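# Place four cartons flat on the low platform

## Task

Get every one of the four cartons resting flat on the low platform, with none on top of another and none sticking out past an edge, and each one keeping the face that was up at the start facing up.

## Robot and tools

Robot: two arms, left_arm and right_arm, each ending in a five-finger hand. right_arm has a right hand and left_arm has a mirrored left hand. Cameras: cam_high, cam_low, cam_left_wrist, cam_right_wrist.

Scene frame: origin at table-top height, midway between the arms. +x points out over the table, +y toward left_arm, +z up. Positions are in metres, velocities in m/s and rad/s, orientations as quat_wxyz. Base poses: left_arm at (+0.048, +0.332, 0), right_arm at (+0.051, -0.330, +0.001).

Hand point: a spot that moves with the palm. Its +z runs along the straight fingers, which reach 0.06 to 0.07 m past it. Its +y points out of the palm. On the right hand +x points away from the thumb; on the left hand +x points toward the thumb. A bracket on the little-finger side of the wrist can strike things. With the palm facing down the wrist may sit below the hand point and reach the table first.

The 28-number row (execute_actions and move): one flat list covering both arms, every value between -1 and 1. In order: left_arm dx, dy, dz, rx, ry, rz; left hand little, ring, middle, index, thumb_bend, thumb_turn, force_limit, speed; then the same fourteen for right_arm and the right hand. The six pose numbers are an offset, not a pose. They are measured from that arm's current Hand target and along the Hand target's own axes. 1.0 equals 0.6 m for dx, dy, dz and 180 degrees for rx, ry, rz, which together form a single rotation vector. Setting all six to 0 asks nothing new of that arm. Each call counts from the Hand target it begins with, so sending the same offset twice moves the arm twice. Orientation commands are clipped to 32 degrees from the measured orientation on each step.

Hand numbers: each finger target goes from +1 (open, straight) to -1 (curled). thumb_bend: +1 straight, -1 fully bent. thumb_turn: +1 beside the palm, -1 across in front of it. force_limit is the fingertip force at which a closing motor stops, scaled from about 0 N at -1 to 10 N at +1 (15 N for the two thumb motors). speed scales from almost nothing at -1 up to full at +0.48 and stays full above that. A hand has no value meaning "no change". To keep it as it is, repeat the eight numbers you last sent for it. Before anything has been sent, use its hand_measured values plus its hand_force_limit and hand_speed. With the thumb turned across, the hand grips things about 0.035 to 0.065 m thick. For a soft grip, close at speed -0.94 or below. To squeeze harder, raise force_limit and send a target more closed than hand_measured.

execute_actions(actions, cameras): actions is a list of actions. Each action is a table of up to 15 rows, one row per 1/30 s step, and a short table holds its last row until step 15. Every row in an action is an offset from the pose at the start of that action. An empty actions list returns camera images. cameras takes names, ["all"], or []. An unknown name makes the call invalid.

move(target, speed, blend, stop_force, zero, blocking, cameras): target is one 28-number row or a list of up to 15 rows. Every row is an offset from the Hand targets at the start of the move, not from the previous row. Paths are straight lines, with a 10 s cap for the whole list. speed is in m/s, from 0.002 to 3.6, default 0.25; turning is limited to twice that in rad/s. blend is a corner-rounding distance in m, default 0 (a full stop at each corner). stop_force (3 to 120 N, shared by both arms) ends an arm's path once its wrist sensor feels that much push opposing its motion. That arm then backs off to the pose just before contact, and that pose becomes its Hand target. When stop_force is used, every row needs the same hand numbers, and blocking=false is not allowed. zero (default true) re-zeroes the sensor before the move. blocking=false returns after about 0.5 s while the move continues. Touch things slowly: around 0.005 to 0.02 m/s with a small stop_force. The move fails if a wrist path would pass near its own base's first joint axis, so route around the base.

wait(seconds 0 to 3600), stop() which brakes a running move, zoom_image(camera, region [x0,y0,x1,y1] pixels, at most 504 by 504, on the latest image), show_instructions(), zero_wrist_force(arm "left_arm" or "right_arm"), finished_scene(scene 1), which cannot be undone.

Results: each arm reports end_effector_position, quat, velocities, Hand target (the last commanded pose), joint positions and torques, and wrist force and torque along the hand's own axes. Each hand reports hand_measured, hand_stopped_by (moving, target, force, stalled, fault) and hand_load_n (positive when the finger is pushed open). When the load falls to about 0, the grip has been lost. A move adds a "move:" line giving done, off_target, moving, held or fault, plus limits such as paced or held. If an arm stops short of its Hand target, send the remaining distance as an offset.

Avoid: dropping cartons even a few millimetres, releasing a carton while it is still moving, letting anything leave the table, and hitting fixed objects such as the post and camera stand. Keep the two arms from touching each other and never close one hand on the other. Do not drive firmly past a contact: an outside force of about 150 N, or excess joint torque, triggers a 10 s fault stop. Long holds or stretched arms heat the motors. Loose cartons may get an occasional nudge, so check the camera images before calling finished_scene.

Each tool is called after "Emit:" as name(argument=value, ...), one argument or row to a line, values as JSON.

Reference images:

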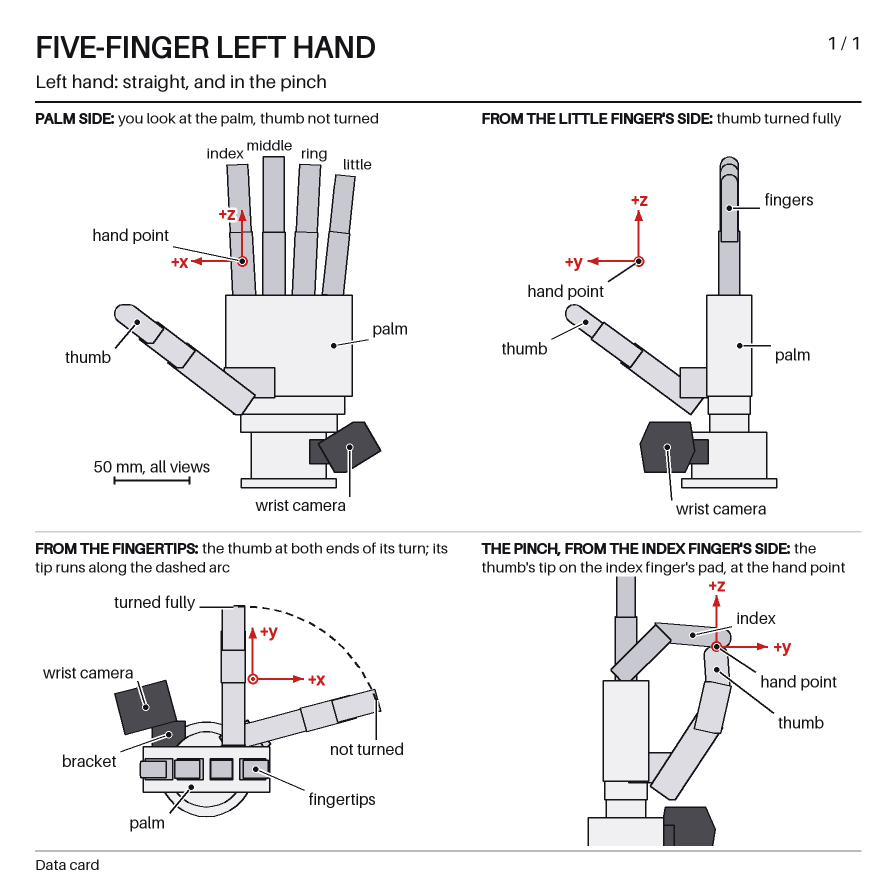

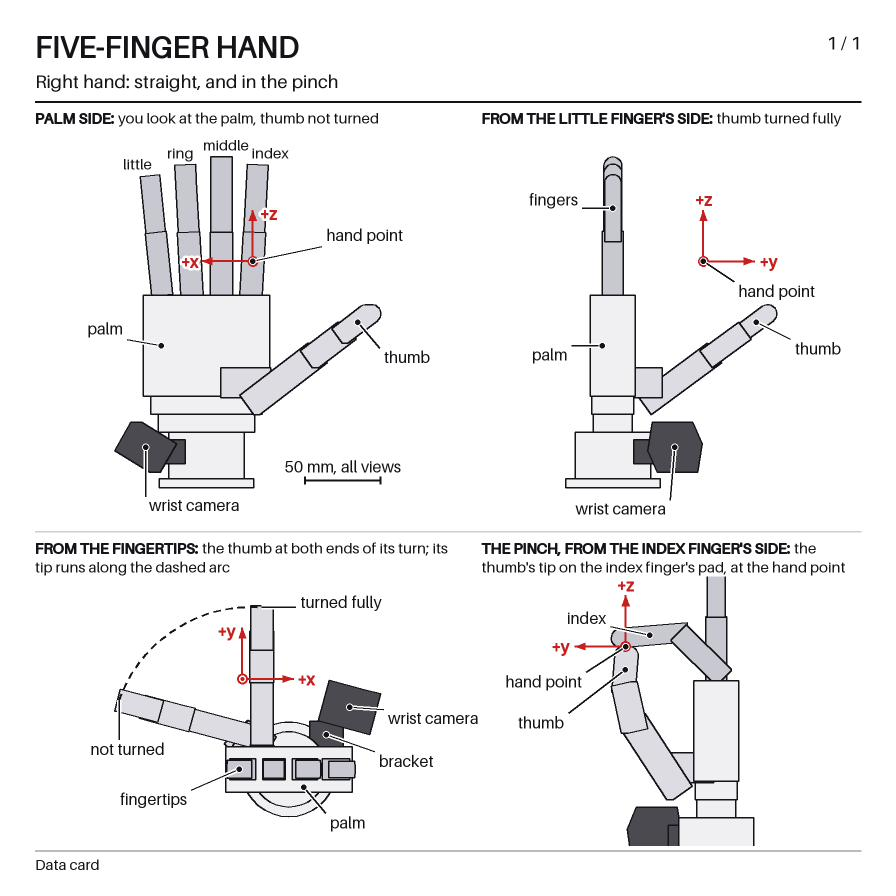

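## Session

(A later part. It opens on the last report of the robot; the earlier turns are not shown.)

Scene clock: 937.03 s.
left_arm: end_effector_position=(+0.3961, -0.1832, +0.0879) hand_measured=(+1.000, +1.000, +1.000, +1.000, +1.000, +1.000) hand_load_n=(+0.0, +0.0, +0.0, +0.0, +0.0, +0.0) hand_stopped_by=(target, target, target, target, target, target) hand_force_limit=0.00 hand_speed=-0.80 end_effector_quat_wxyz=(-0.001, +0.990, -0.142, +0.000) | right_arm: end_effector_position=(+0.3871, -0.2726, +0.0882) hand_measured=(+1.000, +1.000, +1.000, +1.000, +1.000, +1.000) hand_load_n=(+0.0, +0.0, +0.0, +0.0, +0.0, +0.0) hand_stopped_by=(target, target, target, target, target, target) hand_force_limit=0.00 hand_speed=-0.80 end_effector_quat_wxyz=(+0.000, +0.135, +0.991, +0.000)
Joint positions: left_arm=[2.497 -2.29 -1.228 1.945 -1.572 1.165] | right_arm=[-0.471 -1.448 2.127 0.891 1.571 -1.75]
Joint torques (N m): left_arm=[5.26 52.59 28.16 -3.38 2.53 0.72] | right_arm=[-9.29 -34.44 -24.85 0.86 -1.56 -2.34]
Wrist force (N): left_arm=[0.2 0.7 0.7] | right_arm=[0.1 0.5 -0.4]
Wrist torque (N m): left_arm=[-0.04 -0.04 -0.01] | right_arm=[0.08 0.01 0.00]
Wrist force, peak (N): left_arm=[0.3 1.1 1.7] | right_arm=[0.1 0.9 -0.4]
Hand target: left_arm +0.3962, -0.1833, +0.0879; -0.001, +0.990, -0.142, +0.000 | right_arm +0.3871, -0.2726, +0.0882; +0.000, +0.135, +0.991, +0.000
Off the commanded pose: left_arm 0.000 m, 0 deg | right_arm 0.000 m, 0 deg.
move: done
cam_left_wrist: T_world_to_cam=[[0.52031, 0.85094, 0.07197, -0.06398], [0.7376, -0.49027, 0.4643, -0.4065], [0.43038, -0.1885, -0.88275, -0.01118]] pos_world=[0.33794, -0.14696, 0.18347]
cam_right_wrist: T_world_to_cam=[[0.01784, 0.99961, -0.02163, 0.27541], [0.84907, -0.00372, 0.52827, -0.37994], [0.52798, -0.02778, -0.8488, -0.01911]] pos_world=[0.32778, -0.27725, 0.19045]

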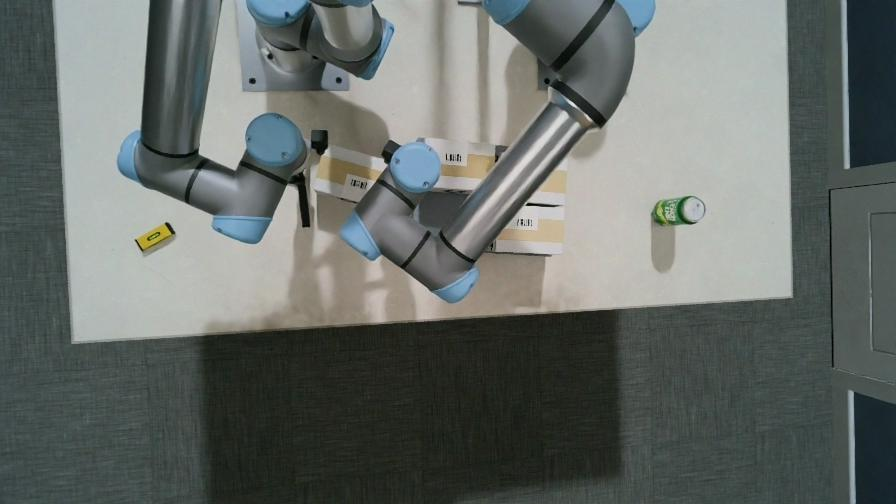

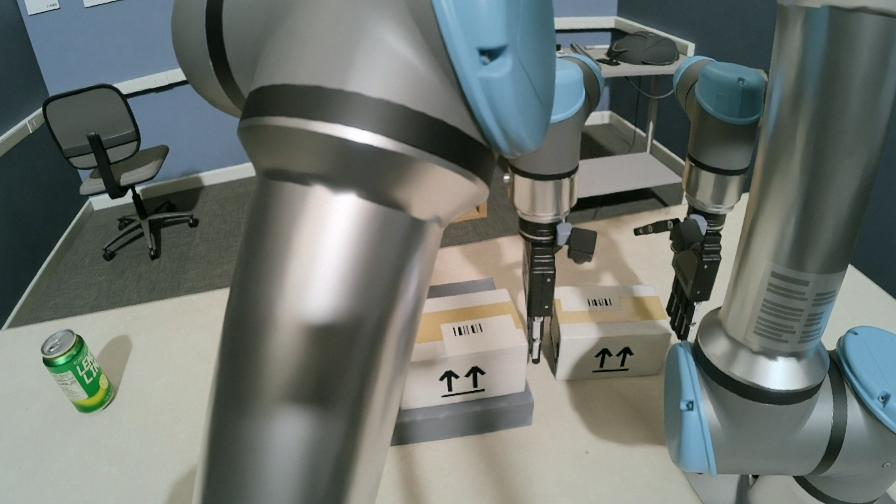

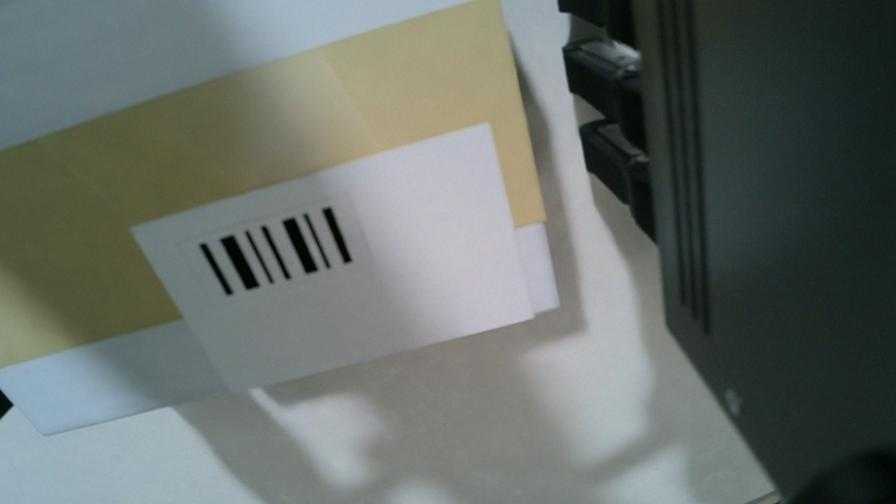

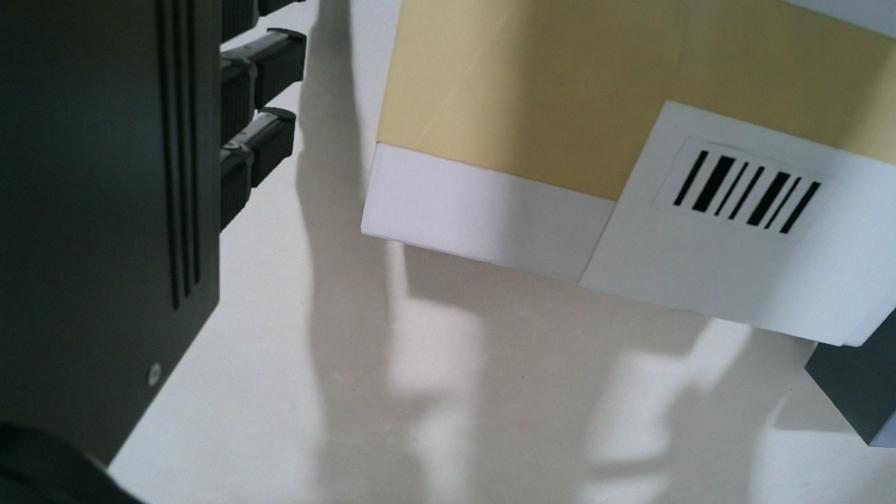

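Emit:
move(
  target=[0,0.0283,0,0,0,0,1,1,1,1,1,1,0,-0.8,0,0.0367,0,0,0,0,1,1,1,1,1,1,0,-0.8],
  speed=0.04,
)

Emit:
move(
  target=[0,0,0,0,0,0,1,1,1,1,1,1,0,-0.8,0,0.05,0,0,0,0,1,1,1,1,1,1,0,-0.8],
  speed=0.008,
  stop_force=10,
  cameras=["all"],
)

Scene clock: 954.53 s.
left_arm: end_effector_position=(+0.3914, -0.1996, +0.0878) hand_measured=(+1.000, +1.000, +1.000, +1.000, +1.000, +1.000) hand_load_n=(+0.0, +0.0, +0.0, +0.0, +0.0, +0.0) hand_stopped_by=(target, target, target, target, target, target) hand_force_limit=0.00 hand_speed=-0.80 end_effector_quat_wxyz=(-0.001, +0.990, -0.142, +0.000) | right_arm: end_effector_position=(+0.3931, -0.2514, +0.0882) hand_measured=(+1.000, +1.000, +1.000, +1.000, +1.000, +1.000) hand_load_n=(+0.0, +0.0, +0.0, +0.0, +0.0, +0.0) hand_stopped_by=(target, target, target, target, target, target) hand_force_limit=0.00 hand_speed=-0.80 end_effector_quat_wxyz=(+0.000, +0.135, +0.991, +0.000)
Joint positions: left_arm=[2.469 -2.315 -1.183 1.926 -1.572 1.137] | right_arm=[-0.388 -1.43 2.106 0.894 1.571 -1.666]
Joint torques (N m): left_arm=[6.36 56.91 7.05 -0.71 2.12 0.9] | right_arm=[-13.05 -31.57 -4.26 3.62 2.21 -2.28]
Wrist force (N): left_arm=[0.1 1.0 0.7] | right_arm=[0.1 0.4 -0.5]
Wrist torque (N m): left_arm=[-0.03 -0.05 -0.04] | right_arm=[0.08 0.00 0.07]
Wrist force, peak (N): left_arm=[0.0 1.7 0.6] | right_arm=[0.2 1.1 -0.2]
Hand target: left_arm +0.3914, -0.1996, +0.0879; -0.001, +0.990, -0.142, +0.000 | right_arm +0.3930, -0.2514, +0.0882; +0.000, +0.135, +0.991, +0.000
Off the commanded pose: left_arm 0.000 m, 0 deg | right_arm 0.000 m, 0 deg.
move: done

Scene clock: 957.10 s.
left_arm: end_effector_position=(+0.3914, -0.1995, +0.0879) hand_measured=(+1.000, +1.000, +1.000, +1.000, +1.000, +1.000) hand_load_n=(+0.0, +0.0, +0.0, +0.0, +0.0, +0.0) hand_stopped_by=(target, target, target, target, target, target) hand_force_limit=0.00 hand_speed=-0.80 end_effector_quat_wxyz=(-0.001, +0.990, -0.142, +0.000) | right_arm: end_effector_position=(+0.3964, -0.2391, +0.0882) hand_measured=(+1.000, +1.000, +1.000, +1.000, +1.000, +1.000) hand_load_n=(+0.0, +0.0, +0.0, +0.0, -0.5, +0.0) hand_stopped_by=(target, target, target, target, target, target) hand_force_limit=0.00 hand_speed=-0.80 end_effector_quat_wxyz=(+0.000, +0.135, +0.991, +0.000)
Joint positions: left_arm=[2.469 -2.315 -1.184 1.926 -1.572 1.137] | right_arm=[-0.34 -1.419 2.093 0.897 1.571 -1.619]
Joint torques (N m): left_arm=[-10.92 56.83 12.79 -0.32 4.47 0.99] | right_arm=[-10.39 -36.25 -3.3 0.64 -2.73 -2.11]
Wrist force (N): left_arm=[2.2 -7.0 0.1] | right_arm=[0.3 -4.7 -0.1]
Wrist torque (N m): left_arm=[-0.29 -0.19 0.11] | right_arm=[0.00 -0.09 -0.05]
Wrist force, peak (N): left_arm=[0.4 -11.4 0.3] | right_arm=[0.9 -12.5 -1.3]
Hand target: left_arm +0.3914, -0.1996, +0.0879; -0.001, +0.990, -0.142, +0.000 | right_arm +0.3964, -0.2391, +0.0882; +0.000, +0.135, +0.991, +0.000 (not the last commanded pose)
Off the commanded pose: left_arm 0.000 m, 0 deg | right_arm 0.017 m, 0 deg.
move: contact (right_arm)
cam_left_wrist: T_world_to_cam=[[0.52022, 0.85101, 0.07178, -0.04759], [0.7376, -0.49008, 0.46451, -0.41103], [0.43048, -0.1887, -0.88266, -0.01231]] pos_world=[0.33324, -0.16326, 0.18347]
cam_right_wrist: T_world_to_cam=[[0.01783, 0.99961, -0.02163, 0.24176], [0.8491, -0.00372, 0.52822, -0.38763], [0.52794, -0.02778, -0.84883, -0.02302]] pos_world=[0.33698, -0.24374, 0.19045]

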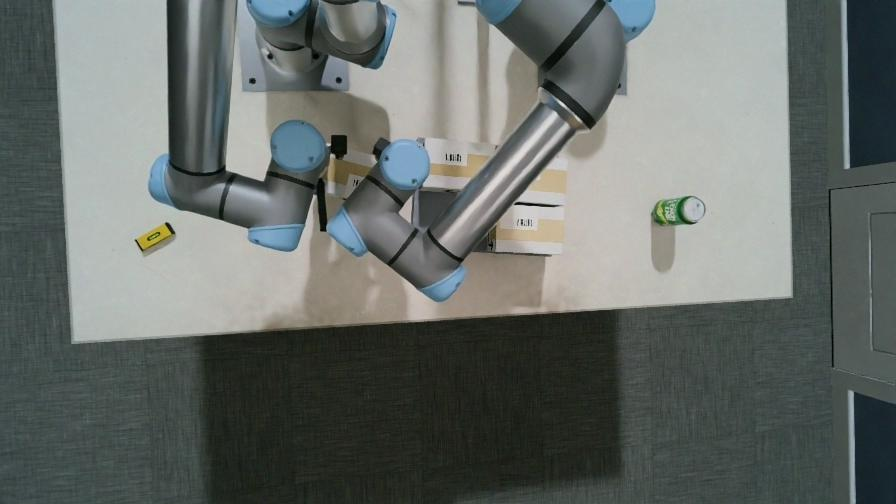

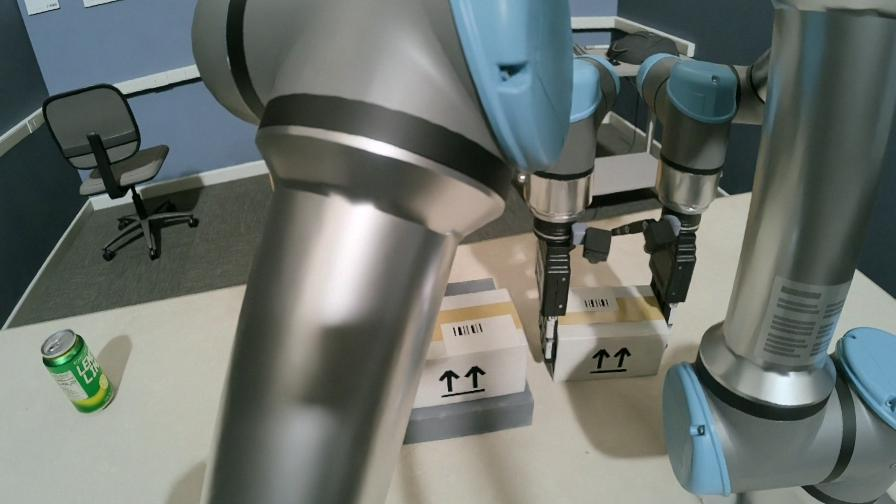

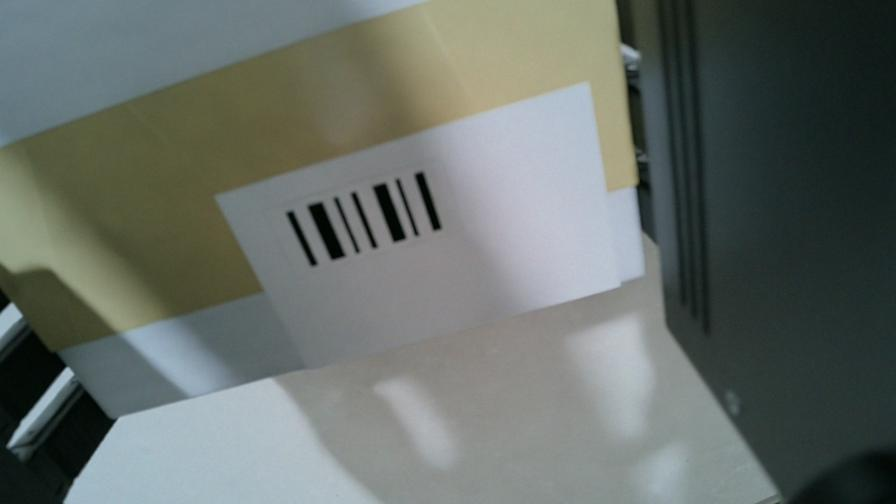

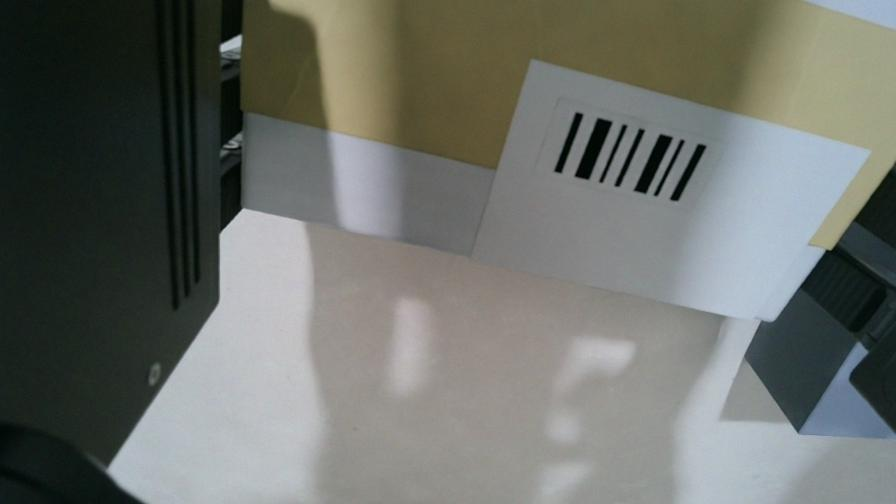

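Emit:
move(
  target=[0,0,0,0,0,0,1,1,1,1,1,1,0,-0.8,0,0.02,0,0,0,0,1,1,1,1,1,1,0,-0.8],
  speed=0.004,
  stop_force=20,
  zero=false,
)

Scene clock: 966.07 s.
left_arm: end_effector_position=(+0.3914, -0.1996, +0.0879) hand_measured=(+1.000, +1.000, +1.000, +1.000, +1.000, +1.000) hand_load_n=(+0.0, +0.0, +0.0, +0.5, +0.0, +0.0) hand_stopped_by=(target, target, target, target, target, target) hand_force_limit=0.00 hand_speed=-0.80 end_effector_quat_wxyz=(-0.001, +0.990, -0.142, +0.000) | right_arm: end_effector_position=(+0.3965, -0.2386, +0.0883) hand_measured=(+1.000, +1.000, +1.000, +1.000, +1.000, +1.000) hand_load_n=(+0.0, +0.5, +0.0, +0.5, +0.0, +0.0) hand_stopped_by=(target, target, target, target, target, target) hand_force_limit=0.00 hand_speed=-0.80 end_effector_quat_wxyz=(+0.000, +0.135, +0.991, +0.000)
Joint positions: left_arm=[2.469 -2.315 -1.184 1.926 -1.572 1.137] | right_arm=[-0.338 -1.419 2.092 0.896 1.571 -1.617]
Joint torques (N m): left_arm=[-11.19 55.27 24.87 -0.27 4.43 0.69] | right_arm=[-8.02 -37.22 -4.33 1.31 -3.11 -2.56]
Wrist force (N): left_arm=[1.9 -17.5 0.9] | right_arm=[1.8 -15.3 2.6]
Wrist torque (N m): left_arm=[-0.60 -0.13 0.19] | right_arm=[-0.22 -0.17 -0.32]
Wrist force, peak (N): left_arm=[1.4 -22.3 0.9] | right_arm=[2.4 -22.2 1.3]
Hand target: left_arm +0.3914, -0.1996, +0.0879; -0.001, +0.990, -0.142, +0.000 | right_arm +0.3965, -0.2386, +0.0883; +0.000, +0.135, +0.991, +0.000 (not the last commanded pose)
Off the commanded pose: left_arm 0.000 m, 0 deg | right_arm 0.011 m, 0 deg.
move: contact (right_arm)

Emit:
move(
  target=[0,0,-0.0167,0,0,0,1,1,1,1,1,1,0,-0.8,0,0,-0.0167,0,0,0,1,1,1,1,1,1,0,-0.8],
  speed=0.02,
  cameras=["cam_low"],
)

Scene clock: 996.17 s.
left_arm: end_effector_position=(+0.3914, -0.1996, +0.0981) hand_measured=(+1.000, +1.000, +1.000, +1.000, +1.000, +1.000) hand_load_n=(+0.0, +0.0, +0.0, +0.0, +0.0, +0.0) hand_stopped_by=(target, target, target, target, target, target) hand_force_limit=0.00 hand_speed=-0.80 end_effector_quat_wxyz=(-0.001, +0.990, -0.142, +0.000) | right_arm: end_effector_position=(+0.3965, -0.2386, +0.0985) hand_measured=(+1.000, +1.000, +1.000, +1.000, +1.000, +1.000) hand_load_n=(+0.0, +0.0, +0.5, +0.5, +0.0, +0.0) hand_stopped_by=(target, target, target, target, target, target) hand_force_limit=0.00 hand_speed=-0.80 end_effector_quat_wxyz=(+0.000, +0.135, +0.991, +0.000) end_effector_velocity=(+0.001, +0.000, +0.000) end_effector_angular_velocity=(-0.003, -0.004, +0.001)
Joint positions: left_arm=[2.469 -2.306 -1.172 1.905 -1.572 1.137] | right_arm=[-0.338 -1.436 2.079 0.926 1.571 -1.617]
Joint velocities: left_arm=[within noise] | right_arm=[0.001 0 0 -0.005 0.002 0]
Joint torques (N m): left_arm=[-14.9 44.89 18.47 0.19 4.76 -0.05] | right_arm=[-6.27 -13.35 -13.48 0.78 -3.33 -2.33]
Wrist force (N): left_arm=[2.0 -18.6 3.0] | right_arm=[2.1 -17.6 2.6]
Wrist torque (N m): left_arm=[-0.84 -0.12 0.21] | right_arm=[-0.43 -0.25 -0.41]
Wrist force, peak (N): left_arm=[1.8 -18.7 2.8] | right_arm=[2.1 -17.6 2.6]
Hand target: left_arm +0.3914, -0.1996, +0.0979; -0.001, +0.990, -0.142, +0.000 | right_arm +0.3965, -0.2386, +0.0983; +0.000, +0.135, +0.991, +0.000
Off the commanded pose: left_arm 0.000 m, 0 deg | right_arm 0.000 m, 0 deg.
move: done

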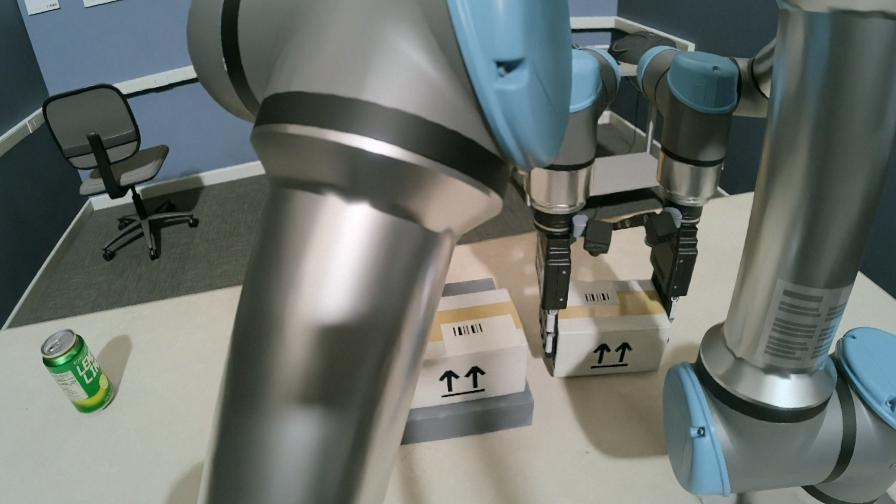

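Emit:
move(
  target=[0,0,-0.1,0,0,0,1,1,1,1,1,1,0,-0.8,0,0,-0.1,0,0,0,1,1,1,1,1,1,0,-0.8],
  speed=0.04,
)

Scene clock: 1022.70 s.
left_arm: end_effector_position=(+0.3915, -0.1997, +0.1581) hand_measured=(+1.000, +1.000, +1.000, +1.000, +1.000, +1.000) hand_load_n=(+0.0, +0.0, +0.0, +0.5, +0.0, +0.0) hand_stopped_by=(target, target, target, target, target, target) hand_force_limit=0.00 hand_speed=-0.80 end_effector_quat_wxyz=(-0.001, +0.990, -0.142, +0.000) end_effector_velocity=(+0.000, -0.001, -0.001) end_effector_angular_velocity=(-0.002, -0.001, +0.000) | right_arm: end_effector_position=(+0.3965, -0.2386, +0.1585) hand_measured=(+1.000, +1.000, +1.000, +1.000, +1.000, +1.000) hand_load_n=(+0.0, +0.0, +0.0, +0.0, +0.0, +0.0) hand_stopped_by=(target, target, target, target, target, target) hand_force_limit=0.00 hand_speed=-0.80 end_effector_quat_wxyz=(+0.001, +0.135, +0.991, +0.000) end_effector_velocity=(+0.000, +0.000, -0.002) end_effector_angular_velocity=(+0.001, +0.000, +0.000)
Joint positions: left_arm=[2.469 -2.264 -1.085 1.777 -1.572 1.137] | right_arm=[-0.338 -1.52 1.993 1.096 1.571 -1.617]
Joint velocities: left_arm=[0 0 -0.002 0.005 0.001 0] | right_arm=[0 0.003 0.003 -0.005 -0.001 0]
Joint torques (N m): left_arm=[-17.42 37.95 11.14 1.22 5.91 -0.9] | right_arm=[14.5 -7.1 -7.1 0.91 -5.11 1.58]
Wrist force (N): left_arm=[2.5 -23.1 3.4] | right_arm=[2.6 -21.8 2.5]
Wrist torque (N m): left_arm=[-1.00 -0.11 0.29] | right_arm=[-0.58 -0.28 -0.52]
Wrist force, peak (N): left_arm=[2.5 -23.1 3.4] | right_arm=[2.6 -21.8 2.5]
Hand target: left_arm +0.3914, -0.1997, +0.1579; -0.001, +0.990, -0.142, +0.000 | right_arm +0.3965, -0.2386, +0.1583; +0.000, +0.135, +0.991, +0.000
Off the commanded pose: left_arm 0.000 m, 0 deg | right_arm 0.000 m, 0 deg.
move: done

Emit:
move(
  target=[0.0705,-0.0198,0,0,0,-0.0303,1,1,1,1,1,1,0,-0.8,-0.0762,0.0203,0,0,0,-0.0303,1,1,1,1,1,1,0,-0.8],
  speed=0.03,
)

Scene clock: 1045.07 s.
left_arm: end_effector_position=(+0.4355, -0.2001, +0.1579) hand_measured=(+1.000, +1.000, +1.000, +1.000, +1.000, +1.000) hand_load_n=(+0.0, +0.0, +0.0, +0.0, +0.0, +0.0) hand_stopped_by=(target, target, target, target, target, target) hand_force_limit=0.00 hand_speed=-0.80 end_effector_quat_wxyz=(-0.001, +0.996, -0.094, +0.000) | right_arm: end_effector_position=(+0.4438, -0.2390, +0.1583) hand_measured=(+1.000, +1.000, +1.000, +1.000, +1.000, +1.000) hand_load_n=(+0.0, +0.0, +0.0, +0.0, +0.0, +0.0) hand_stopped_by=(target, target, target, target, target, target) hand_force_limit=0.00 hand_speed=-0.80 end_effector_quat_wxyz=(+0.000, +0.087, +0.996, +0.000)
Joint positions: left_arm=[2.509 -2.332 -0.969 1.728 -1.572 1.082] | right_arm=[-0.302 -1.393 1.849 1.114 1.571 -1.676]
Joint torques (N m): left_arm=[-6.89 57.73 9.2 -0.56 2.09 0.98] | right_arm=[-3.54 -41.57 -5.75 1.71 -0.9 1.67]
Wrist force (N): left_arm=[0.4 0.9 0.3] | right_arm=[0.5 1.0 -0.3]
Wrist torque (N m): left_arm=[-0.04 -0.04 0.01] | right_arm=[0.19 -0.08 0.14]
Wrist force, peak (N): left_arm=[2.3 -23.2 3.4] | right_arm=[2.0 -22.1 2.3]
Hand target: left_arm +0.4354, -0.2002, +0.1579; -0.001, +0.996, -0.095, +0.000 | right_arm +0.4438, -0.2390, +0.1583; +0.000, +0.088, +0.996, +0.000
Off the commanded pose: left_arm 0.000 m, 0 deg | right_arm 0.000 m, 0 deg.
move: done

Emit:
execute_actions(
  actions=[],
)

Scene clock: 1047.87 s.
left_arm: end_effector_position=(+0.4354, -0.2002, +0.1579) hand_measured=(+1.000, +1.000, +1.000, +1.000, +1.000, +1.000) hand_load_n=(+0.0, +0.0, +0.0, +0.0, +0.0, +0.0) hand_stopped_by=(target, target, target, target, target, target) hand_force_limit=0.00 hand_speed=-0.80 end_effector_quat_wxyz=(-0.001, +0.996, -0.095, +0.000) | right_arm: end_effector_position=(+0.4438, -0.2390, +0.1583) hand_measured=(+1.000, +1.000, +1.000, +1.000, +1.000, +1.000) hand_load_n=(+0.0, +0.0, +0.0, +0.0, +0.0, +0.0) hand_stopped_by=(target, target, target, target, target, target) hand_force_limit=0.00 hand_speed=-0.80 end_effector_quat_wxyz=(+0.000, +0.088, +0.996, +0.000)
Joint positions: left_arm=[2.509 -2.331 -0.969 1.728 -1.572 1.082] | right_arm=[-0.302 -1.393 1.85 1.114 1.571 -1.675]
Joint velocities: within noise
Joint torques (N m): left_arm=[-7.52 58.44 7.96 -0.18 -2.6 0.89] | right_arm=[-11.68 -40.01 -6.19 0.64 1.95 1.79]
Wrist force (N): left_arm=[0.4 0.8 0.4] | right_arm=[0.5 0.9 -0.6]
Wrist torque (N m): left_arm=[-0.06 -0.04 0.00] | right_arm=[0.19 -0.09 0.13]
Wrist force, peak (N): left_arm=[0.7 1.0 0.4] | right_arm=[0.6 1.4 -0.6]
Hand target: left_arm +0.4354, -0.2002, +0.1579; -0.001, +0.996, -0.095, +0.000 | right_arm +0.4438, -0.2390, +0.1583; +0.000, +0.088, +0.996, +0.000
Off the commanded pose: left_arm 0.000 m, 0 deg | right_arm 0.000 m, 0 deg.
camera_calibration:
cam_left_wrist: T_world_to_cam=[[0.43697, 0.89659, 0.072, -0.02969], [0.78074, -0.41782, 0.46462, -0.48064], [0.44666, -0.14681, -0.88258, 0.03175]] pos_world=[0.37404, -0.16954, 0.25347]
cam_right_wrist: T_world_to_cam=[[-0.07705, 0.99679, -0.02177, 0.28382], [0.84547, 0.07689, 0.52846, -0.44414], [0.52843, 0.02231, -0.84868, 0.02316]] pos_world=[0.38513, -0.24928, 0.26055]

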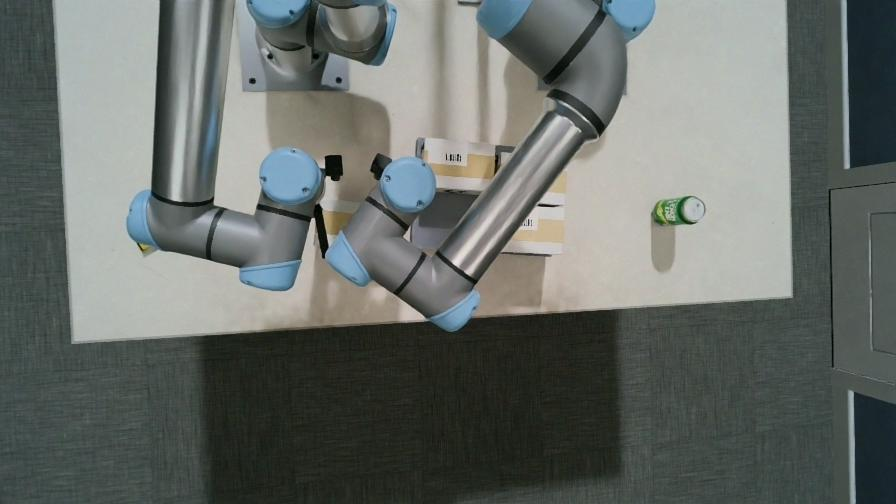

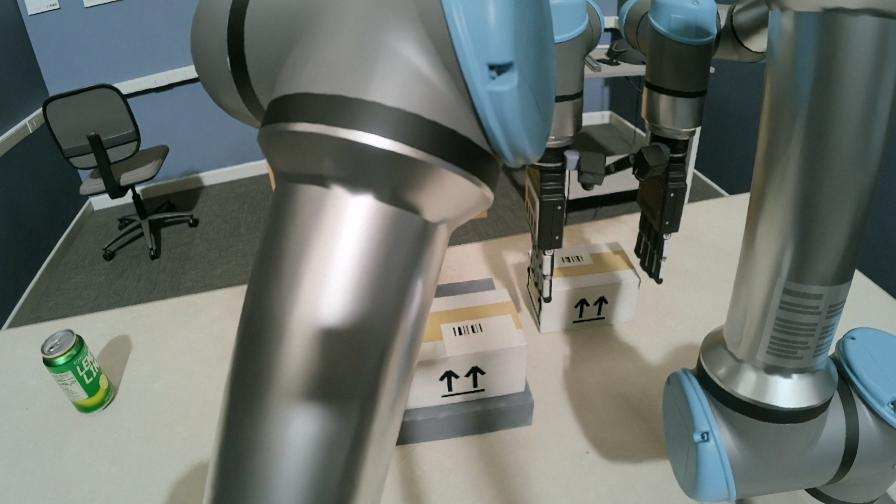

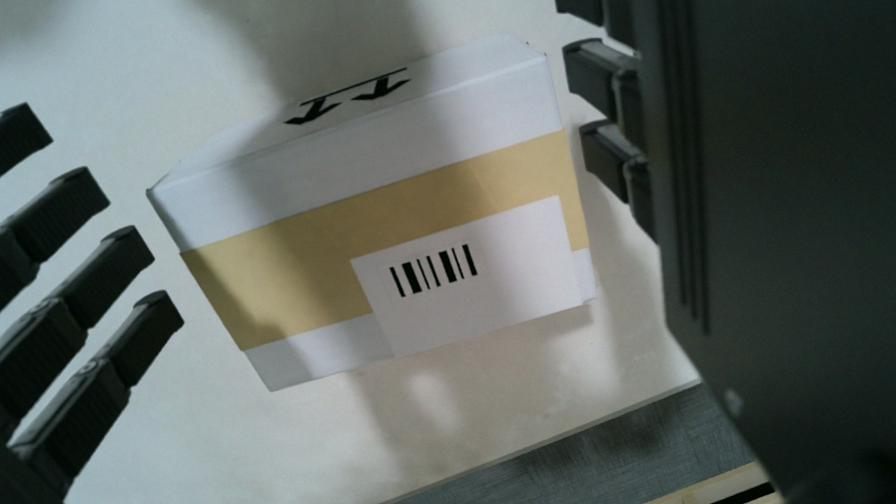

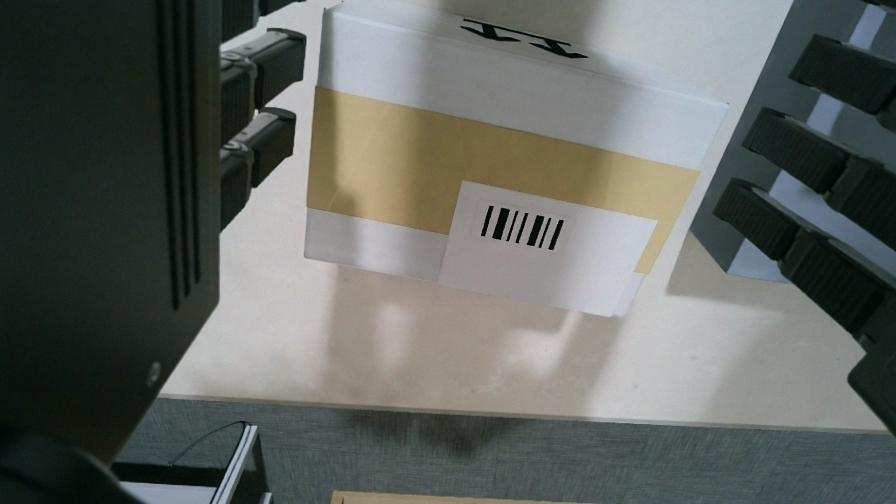

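Emit:
move(
  target=[
    [-0.0788,-0.4092,-0.1667,0,0,-0.0306,1,1,1,1,1,1,0,-0.8,0,0,-0.1533,0,0,0,1,1,1,1,1,1,0,-0.8],
    [-0.0788,-0.4092,-0.1667,0,0,-0.0306,1,1,1,1,1,1,0,-0.8,-0.1271,0.1056,-0.1533,0,0,-0.5328,1,1,1,1,1,1,0,-0.8],
    [-0.0788,-0.4092,-0.1667,0,0,-0.0306,1,1,1,1,1,1,0,-0.8,-0.0785,0.0936,0.1172,0,0,-0.5328,1,1,1,1,1,1,0,-0.8],
  ],
  speed=[0.25,0.5,0.2],
  blend=[0.01,0.01,0],
  cameras=["all"],
)

Scene clock: 1186.27 s.
left_arm: end_effector_position=(+0.4352, +0.0497, +0.2584) hand_measured=(+1.000, +1.000, +1.000, +1.000, +1.000, +1.000) hand_load_n=(+0.0, +0.0, +0.0, +0.0, +0.0, +0.0) hand_stopped_by=(target, target, target, target, target, target) hand_force_limit=0.00 hand_speed=-0.80 end_effector_quat_wxyz=(-0.001, +0.999, -0.047, +0.000) | right_arm: end_effector_position=(+0.5000, -0.1920, +0.0880) hand_measured=(+1.000, +1.000, +1.000, +1.000, +1.000, +1.000) hand_load_n=(+0.0, +0.0, +0.0, +0.0, +0.0, +0.0) hand_stopped_by=(target, target, target, target, target, target) hand_force_limit=0.00 hand_speed=-0.80 end_effector_quat_wxyz=(+0.000, -0.681, +0.732, +0.000)
Joint positions: left_arm=[2.961 -1.844 -1.458 1.731 -1.572 1.437] | right_arm=[-0.081 -0.953 1.404 1.119 1.571 -3.128]
Joint torques (N m): left_arm=[5.85 38.75 29.57 -0.46 2.98 1.04] | right_arm=[-3.58 -59.01 -17.58 0.68 -1.62 -0.52]
Wrist force (N): left_arm=[0.3 0.0 0.5] | right_arm=[0.6 1.2 -0.7]
Wrist torque (N m): left_arm=[-0.26 0.00 0.11] | right_arm=[0.24 -0.09 0.16]
Wrist force, peak (N): left_arm=[3.5 7.4 1.0] | right_arm=[0.6 1.6 1.5]
Hand target: left_arm +0.4352, +0.0497, +0.2584; -0.001, +0.999, -0.047, +0.000 | right_arm +0.5000, -0.1920, +0.0880; +0.000, +0.681, -0.732, +0.000
Off the commanded pose: left_arm 0.000 m, 0 deg | right_arm 0.000 m, 0 deg.
move: done
cam_left_wrist: T_world_to_cam=[[0.34889, 0.93439, 0.07209, -0.22441], [0.81715, -0.34097, 0.46477, -0.44248], [0.45886, -0.10325, -0.88249, 0.14963]] pos_world=[0.3712, 0.07426, 0.35387]
cam_right_wrist: T_world_to_cam=[[-0.98357, -0.1792, -0.02185, 0.46714], [-0.16361, 0.83368, 0.52746, 0.19183], [-0.0763, 0.52237, -0.8493, 0.33112]] pos_world=[0.51612, -0.24918, 0.19024]

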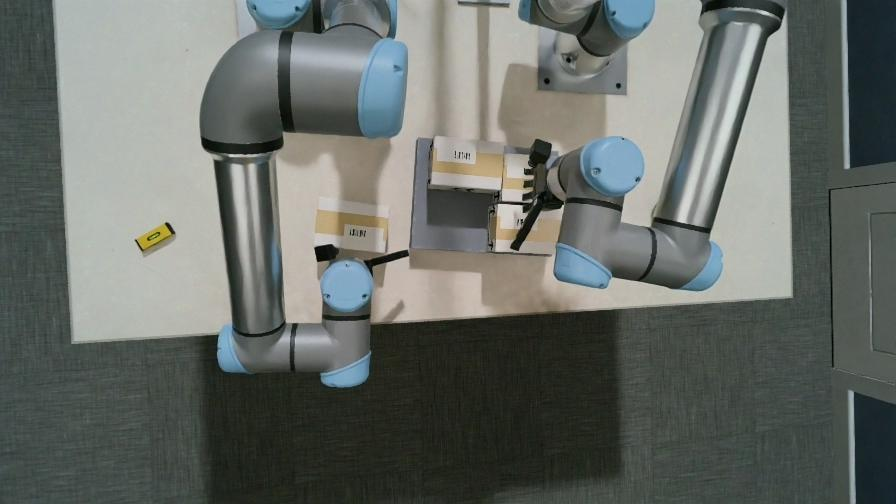

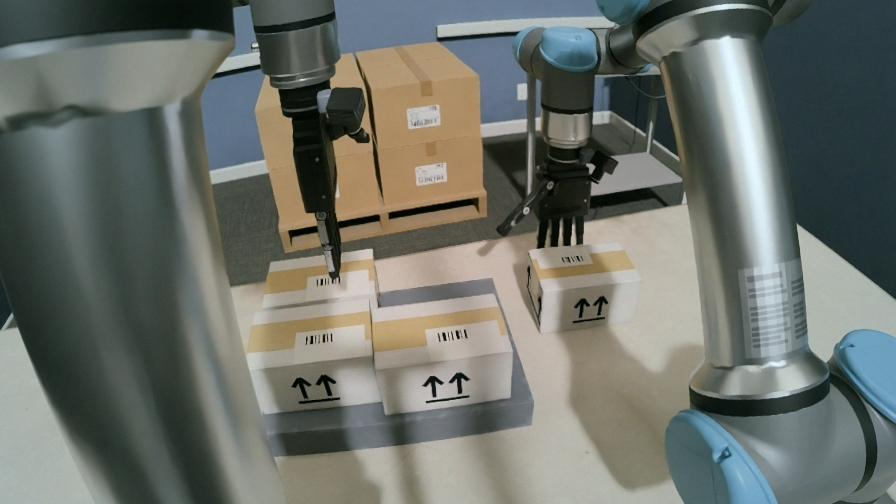

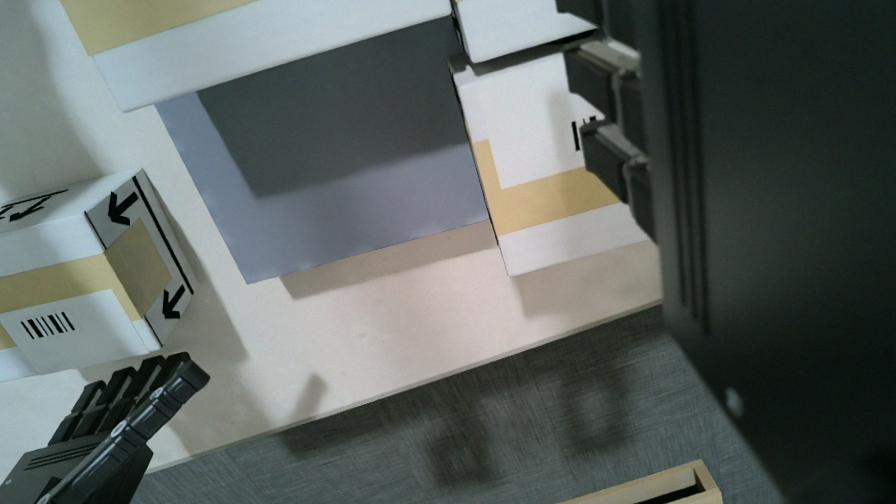

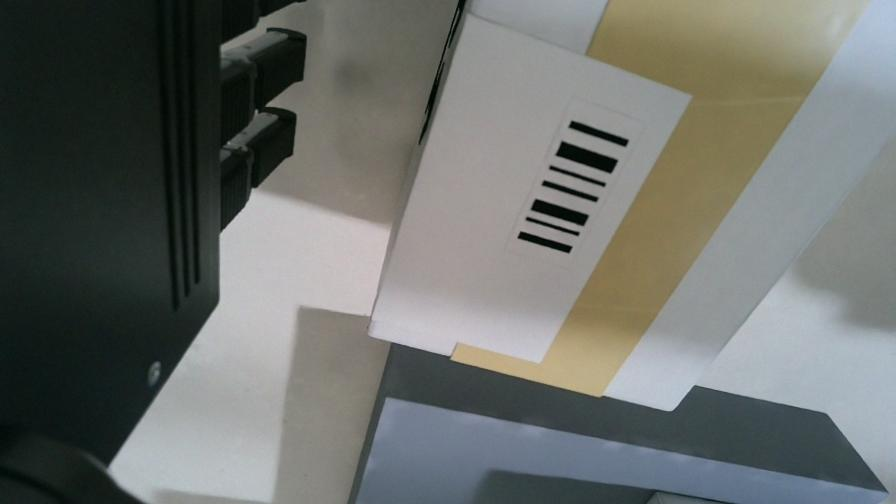

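Emit:
zoom_image(
  camera="cam_high",
  region=[300, 120, 580, 270],
)

Scaled by 1.800 from the camera's image (finer frame: 1280x720).

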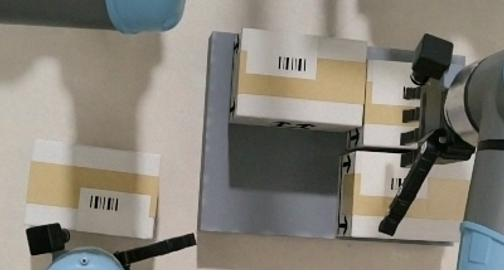

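Emit:
zoom_image(
  camera="cam_high",
  region=[400, 120, 580, 270],
)

Emit:
zoom_image(
  camera="cam_low",
  region=[230, 230, 550, 470],
)

Scaled by 2.800 from the camera's image (finer frame: 1280x720).

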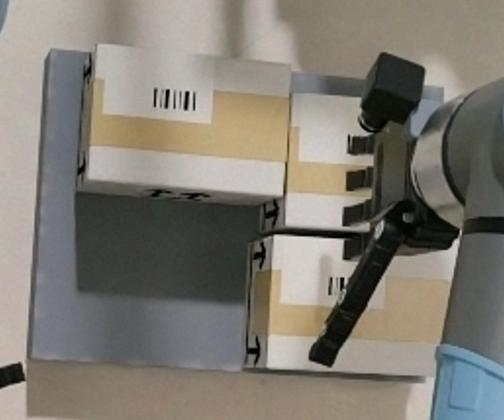

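Scaled by 1.575 from the camera's image (finer frame: 1280x720).

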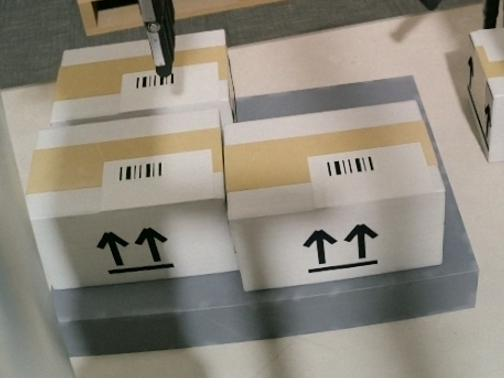

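Emit:
zoom_image(
  camera="cam_high",
  region=[480, 130, 570, 260],
)

Emit:
zoom_image(
  camera="cam_left_wrist",
  region=[60, 0, 560, 300],
)

Scaled by 3.877 from the camera's image (finer frame: 1280x720).

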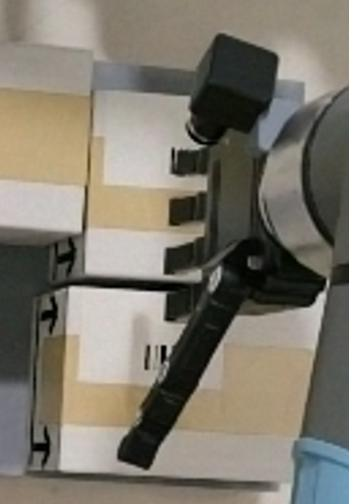

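Scaled by 1.008 from the camera's image (finer frame: 1280x720).

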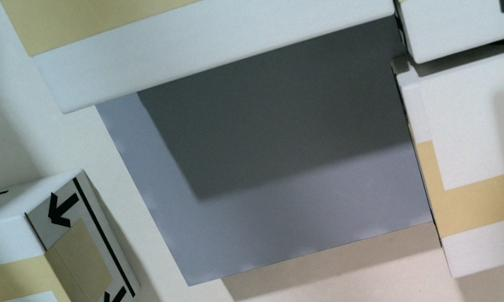

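Emit:
move(
  target=[
    [0,0,-0.0193,0,0,0,1,1,1,1,1,1,0,-0.8,0,0.05,0,0,0,0,1,1,1,1,1,1,0,-0.8],
    [-0.0701,-0.2673,-0.0193,0,0,0,1,1,1,1,1,1,0,-0.8,0,0.0833,0,0,0,0,1,1,1,1,1,1,0,-0.8],
    [-0.0701,-0.2673,0.1973,0,0,0,1,1,1,1,1,1,0,-0.8,0,0.0833,0,0,0,0,1,1,1,1,1,1,0,-0.8],
  ],
  speed=[0.06,0.2,0.15],
  blend=[0.003,0.003,0],
  cameras=["all"],
)

Scene clock: 1281.17 s.
left_arm: end_effector_position=(+0.4082, +0.2135, +0.1403) hand_measured=(+1.000, +1.000, +1.000, +1.000, +1.000, +1.000) hand_load_n=(+0.0, +0.0, +0.0, +0.0, +0.0, +0.5) hand_stopped_by=(target, target, target, target, target, target) hand_force_limit=0.00 hand_speed=-0.80 end_effector_quat_wxyz=(-0.001, +0.999, -0.047, +0.000) | right_arm: end_effector_position=(+0.4502, -0.1884, +0.0880) hand_measured=(+1.000, +1.000, +1.000, +1.000, +1.000, +1.000) hand_load_n=(+0.0, +0.0, +0.0, +0.0, +0.0, +0.0) hand_stopped_by=(target, target, target, target, target, target) hand_force_limit=0.00 hand_speed=-0.80 end_effector_quat_wxyz=(+0.000, -0.681, +0.732, +0.000)
Joint positions: left_arm=[3.424 -1.735 -1.915 2.079 -1.573 1.9] | right_arm=[-0.08 -1.057 1.577 1.05 1.571 -3.127]
Joint torques (N m): left_arm=[-7.34 30.41 22.65 -1.82 2.93 -1.31] | right_arm=[7.28 -24.2 -28.19 4.29 -1.88 0.95]
Wrist force (N): left_arm=[0.1 0.1 0.7] | right_arm=[0.9 1.1 -0.7]
Wrist torque (N m): left_arm=[-0.22 0.01 -0.03] | right_arm=[0.23 -0.14 0.08]
Wrist force, peak (N): left_arm=[0.8 1.9 0.4] | right_arm=[0.8 1.5 -0.7]
Hand target: left_arm +0.4082, +0.2135, +0.1403; -0.001, +0.999, -0.047, +0.000 | right_arm +0.4502, -0.1884, +0.0880; +0.000, +0.681, -0.732, +0.000
Off the commanded pose: left_arm 0.000 m, 0 deg | right_arm 0.000 m, 0 deg.
move: done
cam_left_wrist: T_world_to_cam=[[0.34891, 0.93439, 0.07201, -0.35952], [0.81725, -0.34097, 0.46459, -0.30971], [0.45866, -0.10325, -0.8826, 0.07489]] pos_world=[0.3442, 0.23806, 0.23587]
cam_right_wrist: T_world_to_cam=[[-0.98355, -0.17926, -0.02213, 0.41883], [-0.16381, 0.83366, 0.52742, 0.18078], [-0.0761, 0.52237, -0.84931, 0.32535]] pos_world=[0.46632, -0.24558, 0.19025]

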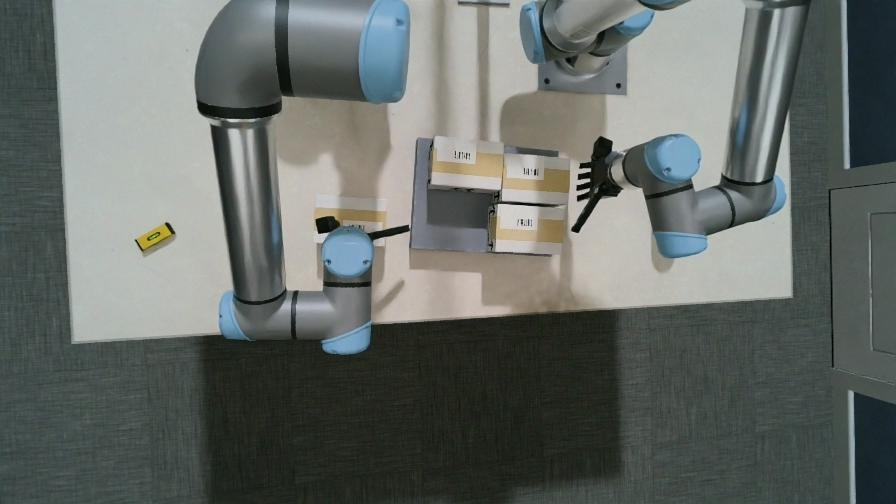

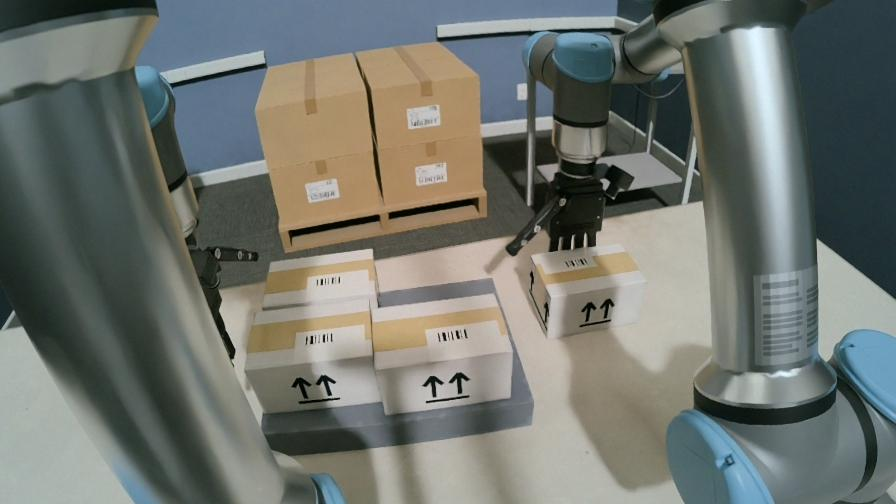

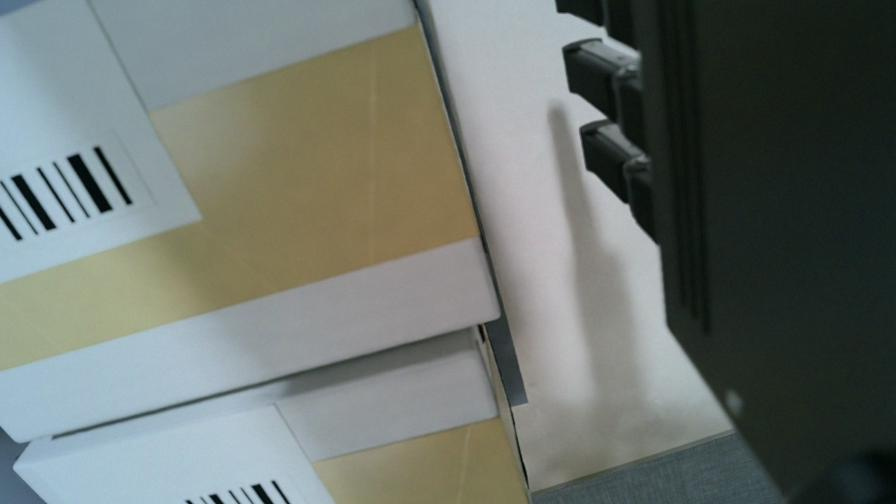

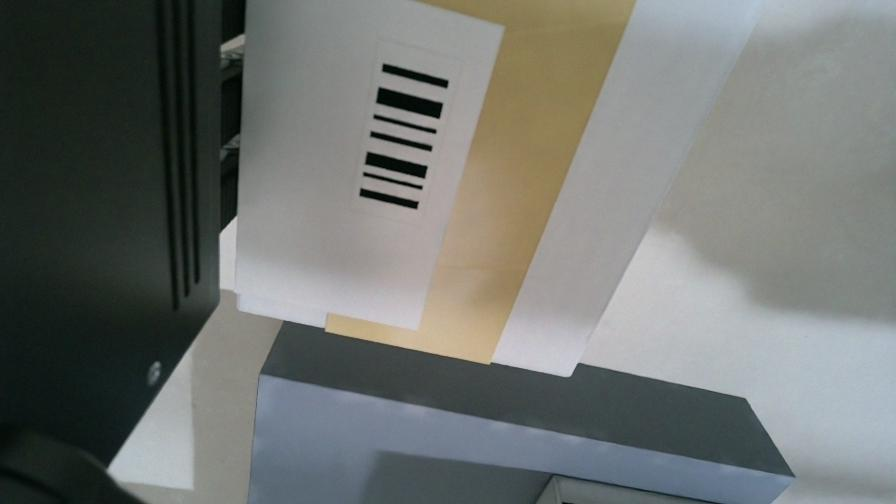

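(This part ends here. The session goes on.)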